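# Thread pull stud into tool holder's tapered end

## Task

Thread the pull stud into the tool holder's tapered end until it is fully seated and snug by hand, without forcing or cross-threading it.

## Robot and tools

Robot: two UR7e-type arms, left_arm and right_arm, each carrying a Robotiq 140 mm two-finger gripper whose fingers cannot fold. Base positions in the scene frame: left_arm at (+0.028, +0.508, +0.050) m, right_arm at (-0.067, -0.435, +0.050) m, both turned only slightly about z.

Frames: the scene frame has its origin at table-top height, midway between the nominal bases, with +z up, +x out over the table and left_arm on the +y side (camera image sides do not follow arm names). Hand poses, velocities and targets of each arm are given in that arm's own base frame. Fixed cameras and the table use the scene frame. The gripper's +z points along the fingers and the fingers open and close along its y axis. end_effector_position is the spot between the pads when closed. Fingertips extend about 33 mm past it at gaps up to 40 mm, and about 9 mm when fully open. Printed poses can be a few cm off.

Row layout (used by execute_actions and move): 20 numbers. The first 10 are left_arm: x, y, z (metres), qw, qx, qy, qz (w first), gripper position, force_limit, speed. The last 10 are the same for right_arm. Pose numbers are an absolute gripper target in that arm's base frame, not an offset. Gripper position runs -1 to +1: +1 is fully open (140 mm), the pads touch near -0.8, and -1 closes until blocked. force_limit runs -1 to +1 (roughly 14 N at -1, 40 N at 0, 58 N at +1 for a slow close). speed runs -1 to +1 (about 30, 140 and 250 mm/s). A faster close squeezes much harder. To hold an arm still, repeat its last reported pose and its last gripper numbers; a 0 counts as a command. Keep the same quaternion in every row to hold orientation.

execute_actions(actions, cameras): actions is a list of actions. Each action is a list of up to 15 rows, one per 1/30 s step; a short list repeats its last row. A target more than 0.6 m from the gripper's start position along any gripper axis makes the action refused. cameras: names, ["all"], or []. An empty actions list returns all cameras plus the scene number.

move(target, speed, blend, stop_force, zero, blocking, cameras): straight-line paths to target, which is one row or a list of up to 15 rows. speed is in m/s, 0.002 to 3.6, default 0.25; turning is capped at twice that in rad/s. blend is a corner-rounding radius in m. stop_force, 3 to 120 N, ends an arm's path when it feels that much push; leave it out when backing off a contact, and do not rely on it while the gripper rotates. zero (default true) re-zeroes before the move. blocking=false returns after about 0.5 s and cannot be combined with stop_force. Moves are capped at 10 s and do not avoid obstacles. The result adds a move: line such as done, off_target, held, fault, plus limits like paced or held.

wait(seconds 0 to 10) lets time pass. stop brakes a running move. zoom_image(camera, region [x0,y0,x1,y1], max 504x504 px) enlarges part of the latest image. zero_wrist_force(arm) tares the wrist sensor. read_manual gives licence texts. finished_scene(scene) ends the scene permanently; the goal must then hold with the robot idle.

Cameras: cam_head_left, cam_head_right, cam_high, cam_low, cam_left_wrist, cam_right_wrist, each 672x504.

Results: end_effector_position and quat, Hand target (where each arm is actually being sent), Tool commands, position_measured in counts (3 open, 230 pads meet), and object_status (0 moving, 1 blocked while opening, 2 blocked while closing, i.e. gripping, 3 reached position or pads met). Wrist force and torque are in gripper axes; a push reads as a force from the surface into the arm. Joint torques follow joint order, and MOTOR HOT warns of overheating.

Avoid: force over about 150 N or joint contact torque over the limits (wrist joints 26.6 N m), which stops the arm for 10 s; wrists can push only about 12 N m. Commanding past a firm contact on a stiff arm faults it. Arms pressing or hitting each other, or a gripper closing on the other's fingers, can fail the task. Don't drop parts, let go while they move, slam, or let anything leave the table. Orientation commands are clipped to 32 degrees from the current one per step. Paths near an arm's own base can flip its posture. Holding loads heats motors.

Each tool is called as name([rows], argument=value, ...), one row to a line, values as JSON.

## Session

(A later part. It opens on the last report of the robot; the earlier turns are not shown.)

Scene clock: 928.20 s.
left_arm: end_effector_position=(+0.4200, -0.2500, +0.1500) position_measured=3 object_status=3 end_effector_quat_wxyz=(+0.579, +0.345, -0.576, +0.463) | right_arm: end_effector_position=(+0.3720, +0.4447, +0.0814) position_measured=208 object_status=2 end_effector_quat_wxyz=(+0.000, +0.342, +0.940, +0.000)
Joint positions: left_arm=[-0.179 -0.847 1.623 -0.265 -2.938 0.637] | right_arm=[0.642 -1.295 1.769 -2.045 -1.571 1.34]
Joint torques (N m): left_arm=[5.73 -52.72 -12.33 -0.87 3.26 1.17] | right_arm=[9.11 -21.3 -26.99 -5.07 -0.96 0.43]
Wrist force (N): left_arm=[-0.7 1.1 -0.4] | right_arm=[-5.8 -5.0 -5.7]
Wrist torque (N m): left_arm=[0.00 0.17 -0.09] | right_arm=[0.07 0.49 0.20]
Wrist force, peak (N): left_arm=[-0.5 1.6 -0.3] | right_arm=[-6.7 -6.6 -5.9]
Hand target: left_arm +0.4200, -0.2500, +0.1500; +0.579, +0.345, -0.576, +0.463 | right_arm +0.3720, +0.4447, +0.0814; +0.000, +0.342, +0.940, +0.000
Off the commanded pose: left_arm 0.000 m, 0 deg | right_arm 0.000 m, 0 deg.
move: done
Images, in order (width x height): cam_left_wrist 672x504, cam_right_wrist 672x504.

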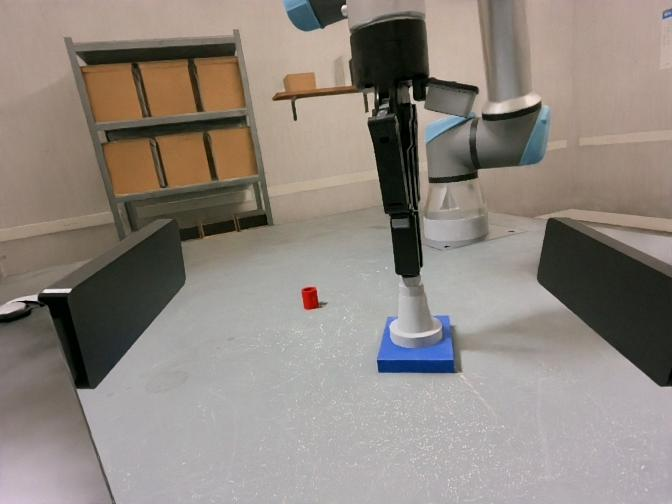

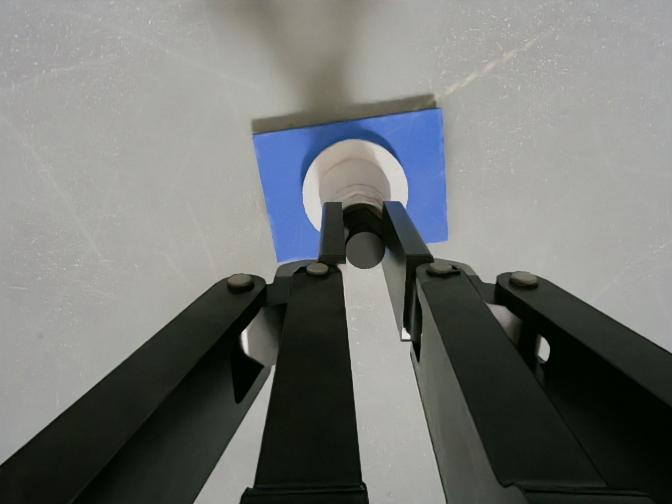

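move([
  [0.42,-0.25,0.15,0.579,0.345,-0.576,0.463,1,1,1,0.3720,0.4447,0.0814,0,0.3420,0.9397,0,-0.35,0.8,-1],
  [0.42,-0.25,0.15,0.579,0.345,-0.576,0.463,1,1,1,0.3720,0.4447,0.14,0,0.3420,0.9397,0,-0.35,0.8,-1],
], speed=0.08, cameras=["cam_left_wrist","cam_right_wrist"])

zoom_image(camera="cam_left_wrist", region=[380, 230, 440, 290])

zoom_image(camera="cam_right_wrist", region=[300, 140, 420, 240])

Scene clock: 938.97 s.
left_arm: end_effector_position=(+0.4200, -0.2500, +0.1500) position_measured=3 object_status=3 end_effector_quat_wxyz=(+0.579, +0.345, -0.576, +0.463) | right_arm: end_effector_position=(+0.3720, +0.4447, +0.1401) position_measured=173 object_status=3 end_effector_quat_wxyz=(+0.000, +0.342, +0.940, +0.000)
Joint positions: left_arm=[-0.179 -0.847 1.623 -0.265 -2.938 0.637] | right_arm=[0.642 -1.35 1.677 -1.898 -1.571 1.34]
Joint torques (N m): left_arm=[6.02 -52.33 -13.13 -0.91 3.22 1.04] | right_arm=[-0.63 -20.38 -17.12 -4.15 1.5 0.82]
Wrist force (N): left_arm=[-0.4 1.3 -0.5] | right_arm=[-3.4 -1.0 -3.1]
Wrist torque (N m): left_arm=[0.04 0.11 -0.09] | right_arm=[-0.18 0.43 0.33]
Wrist force, peak (N): left_arm=[-0.5 1.7 -0.5] | right_arm=[-6.8 -5.6 -6.2]
Hand target: left_arm +0.4200, -0.2500, +0.1500; +0.579, +0.345, -0.576, +0.463 | right_arm +0.3720, +0.4447, +0.1400; +0.000, +0.342, +0.940, +0.000
Off the commanded pose: left_arm 0.000 m, 0 deg | right_arm 0.000 m, 0 deg.
move: done
Images, in order (width x height): cam_left_wrist 672x504, cam_right_wrist 672x504.

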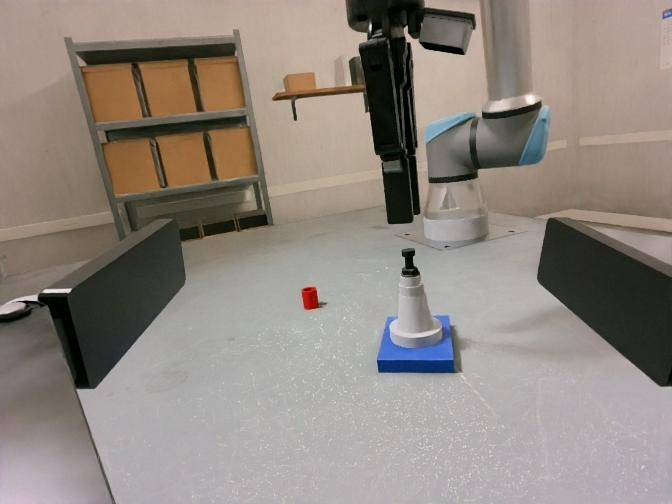

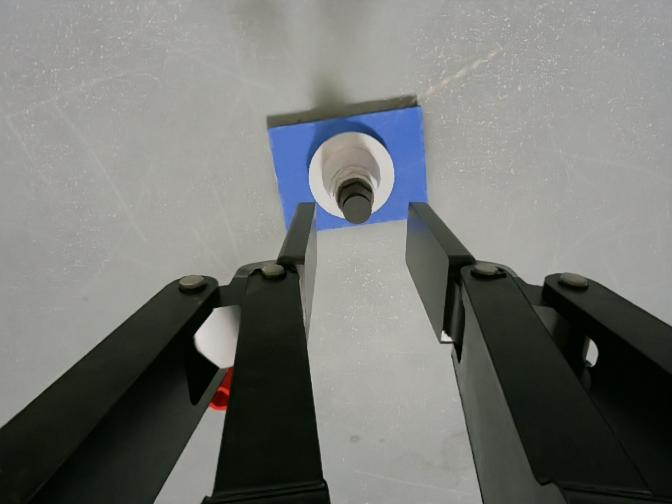

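Scaled by 8.400 from the camera's 672x504 image, which has a finer 960x720 frame.

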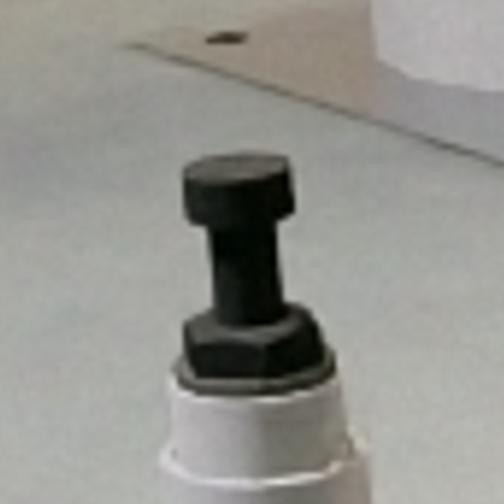

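Scaled by 4.200 from the camera's 672x504 image, which has a finer 960x720 frame.

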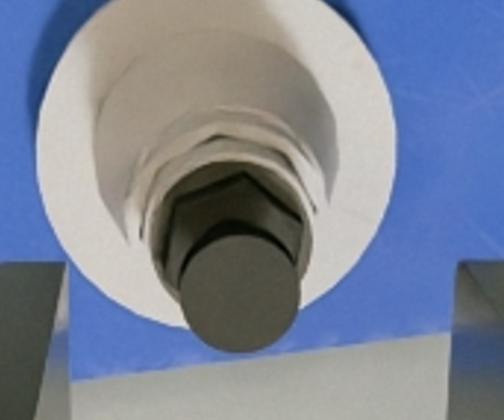

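finished_scene(scene=2)

The scene is finished: the task was done.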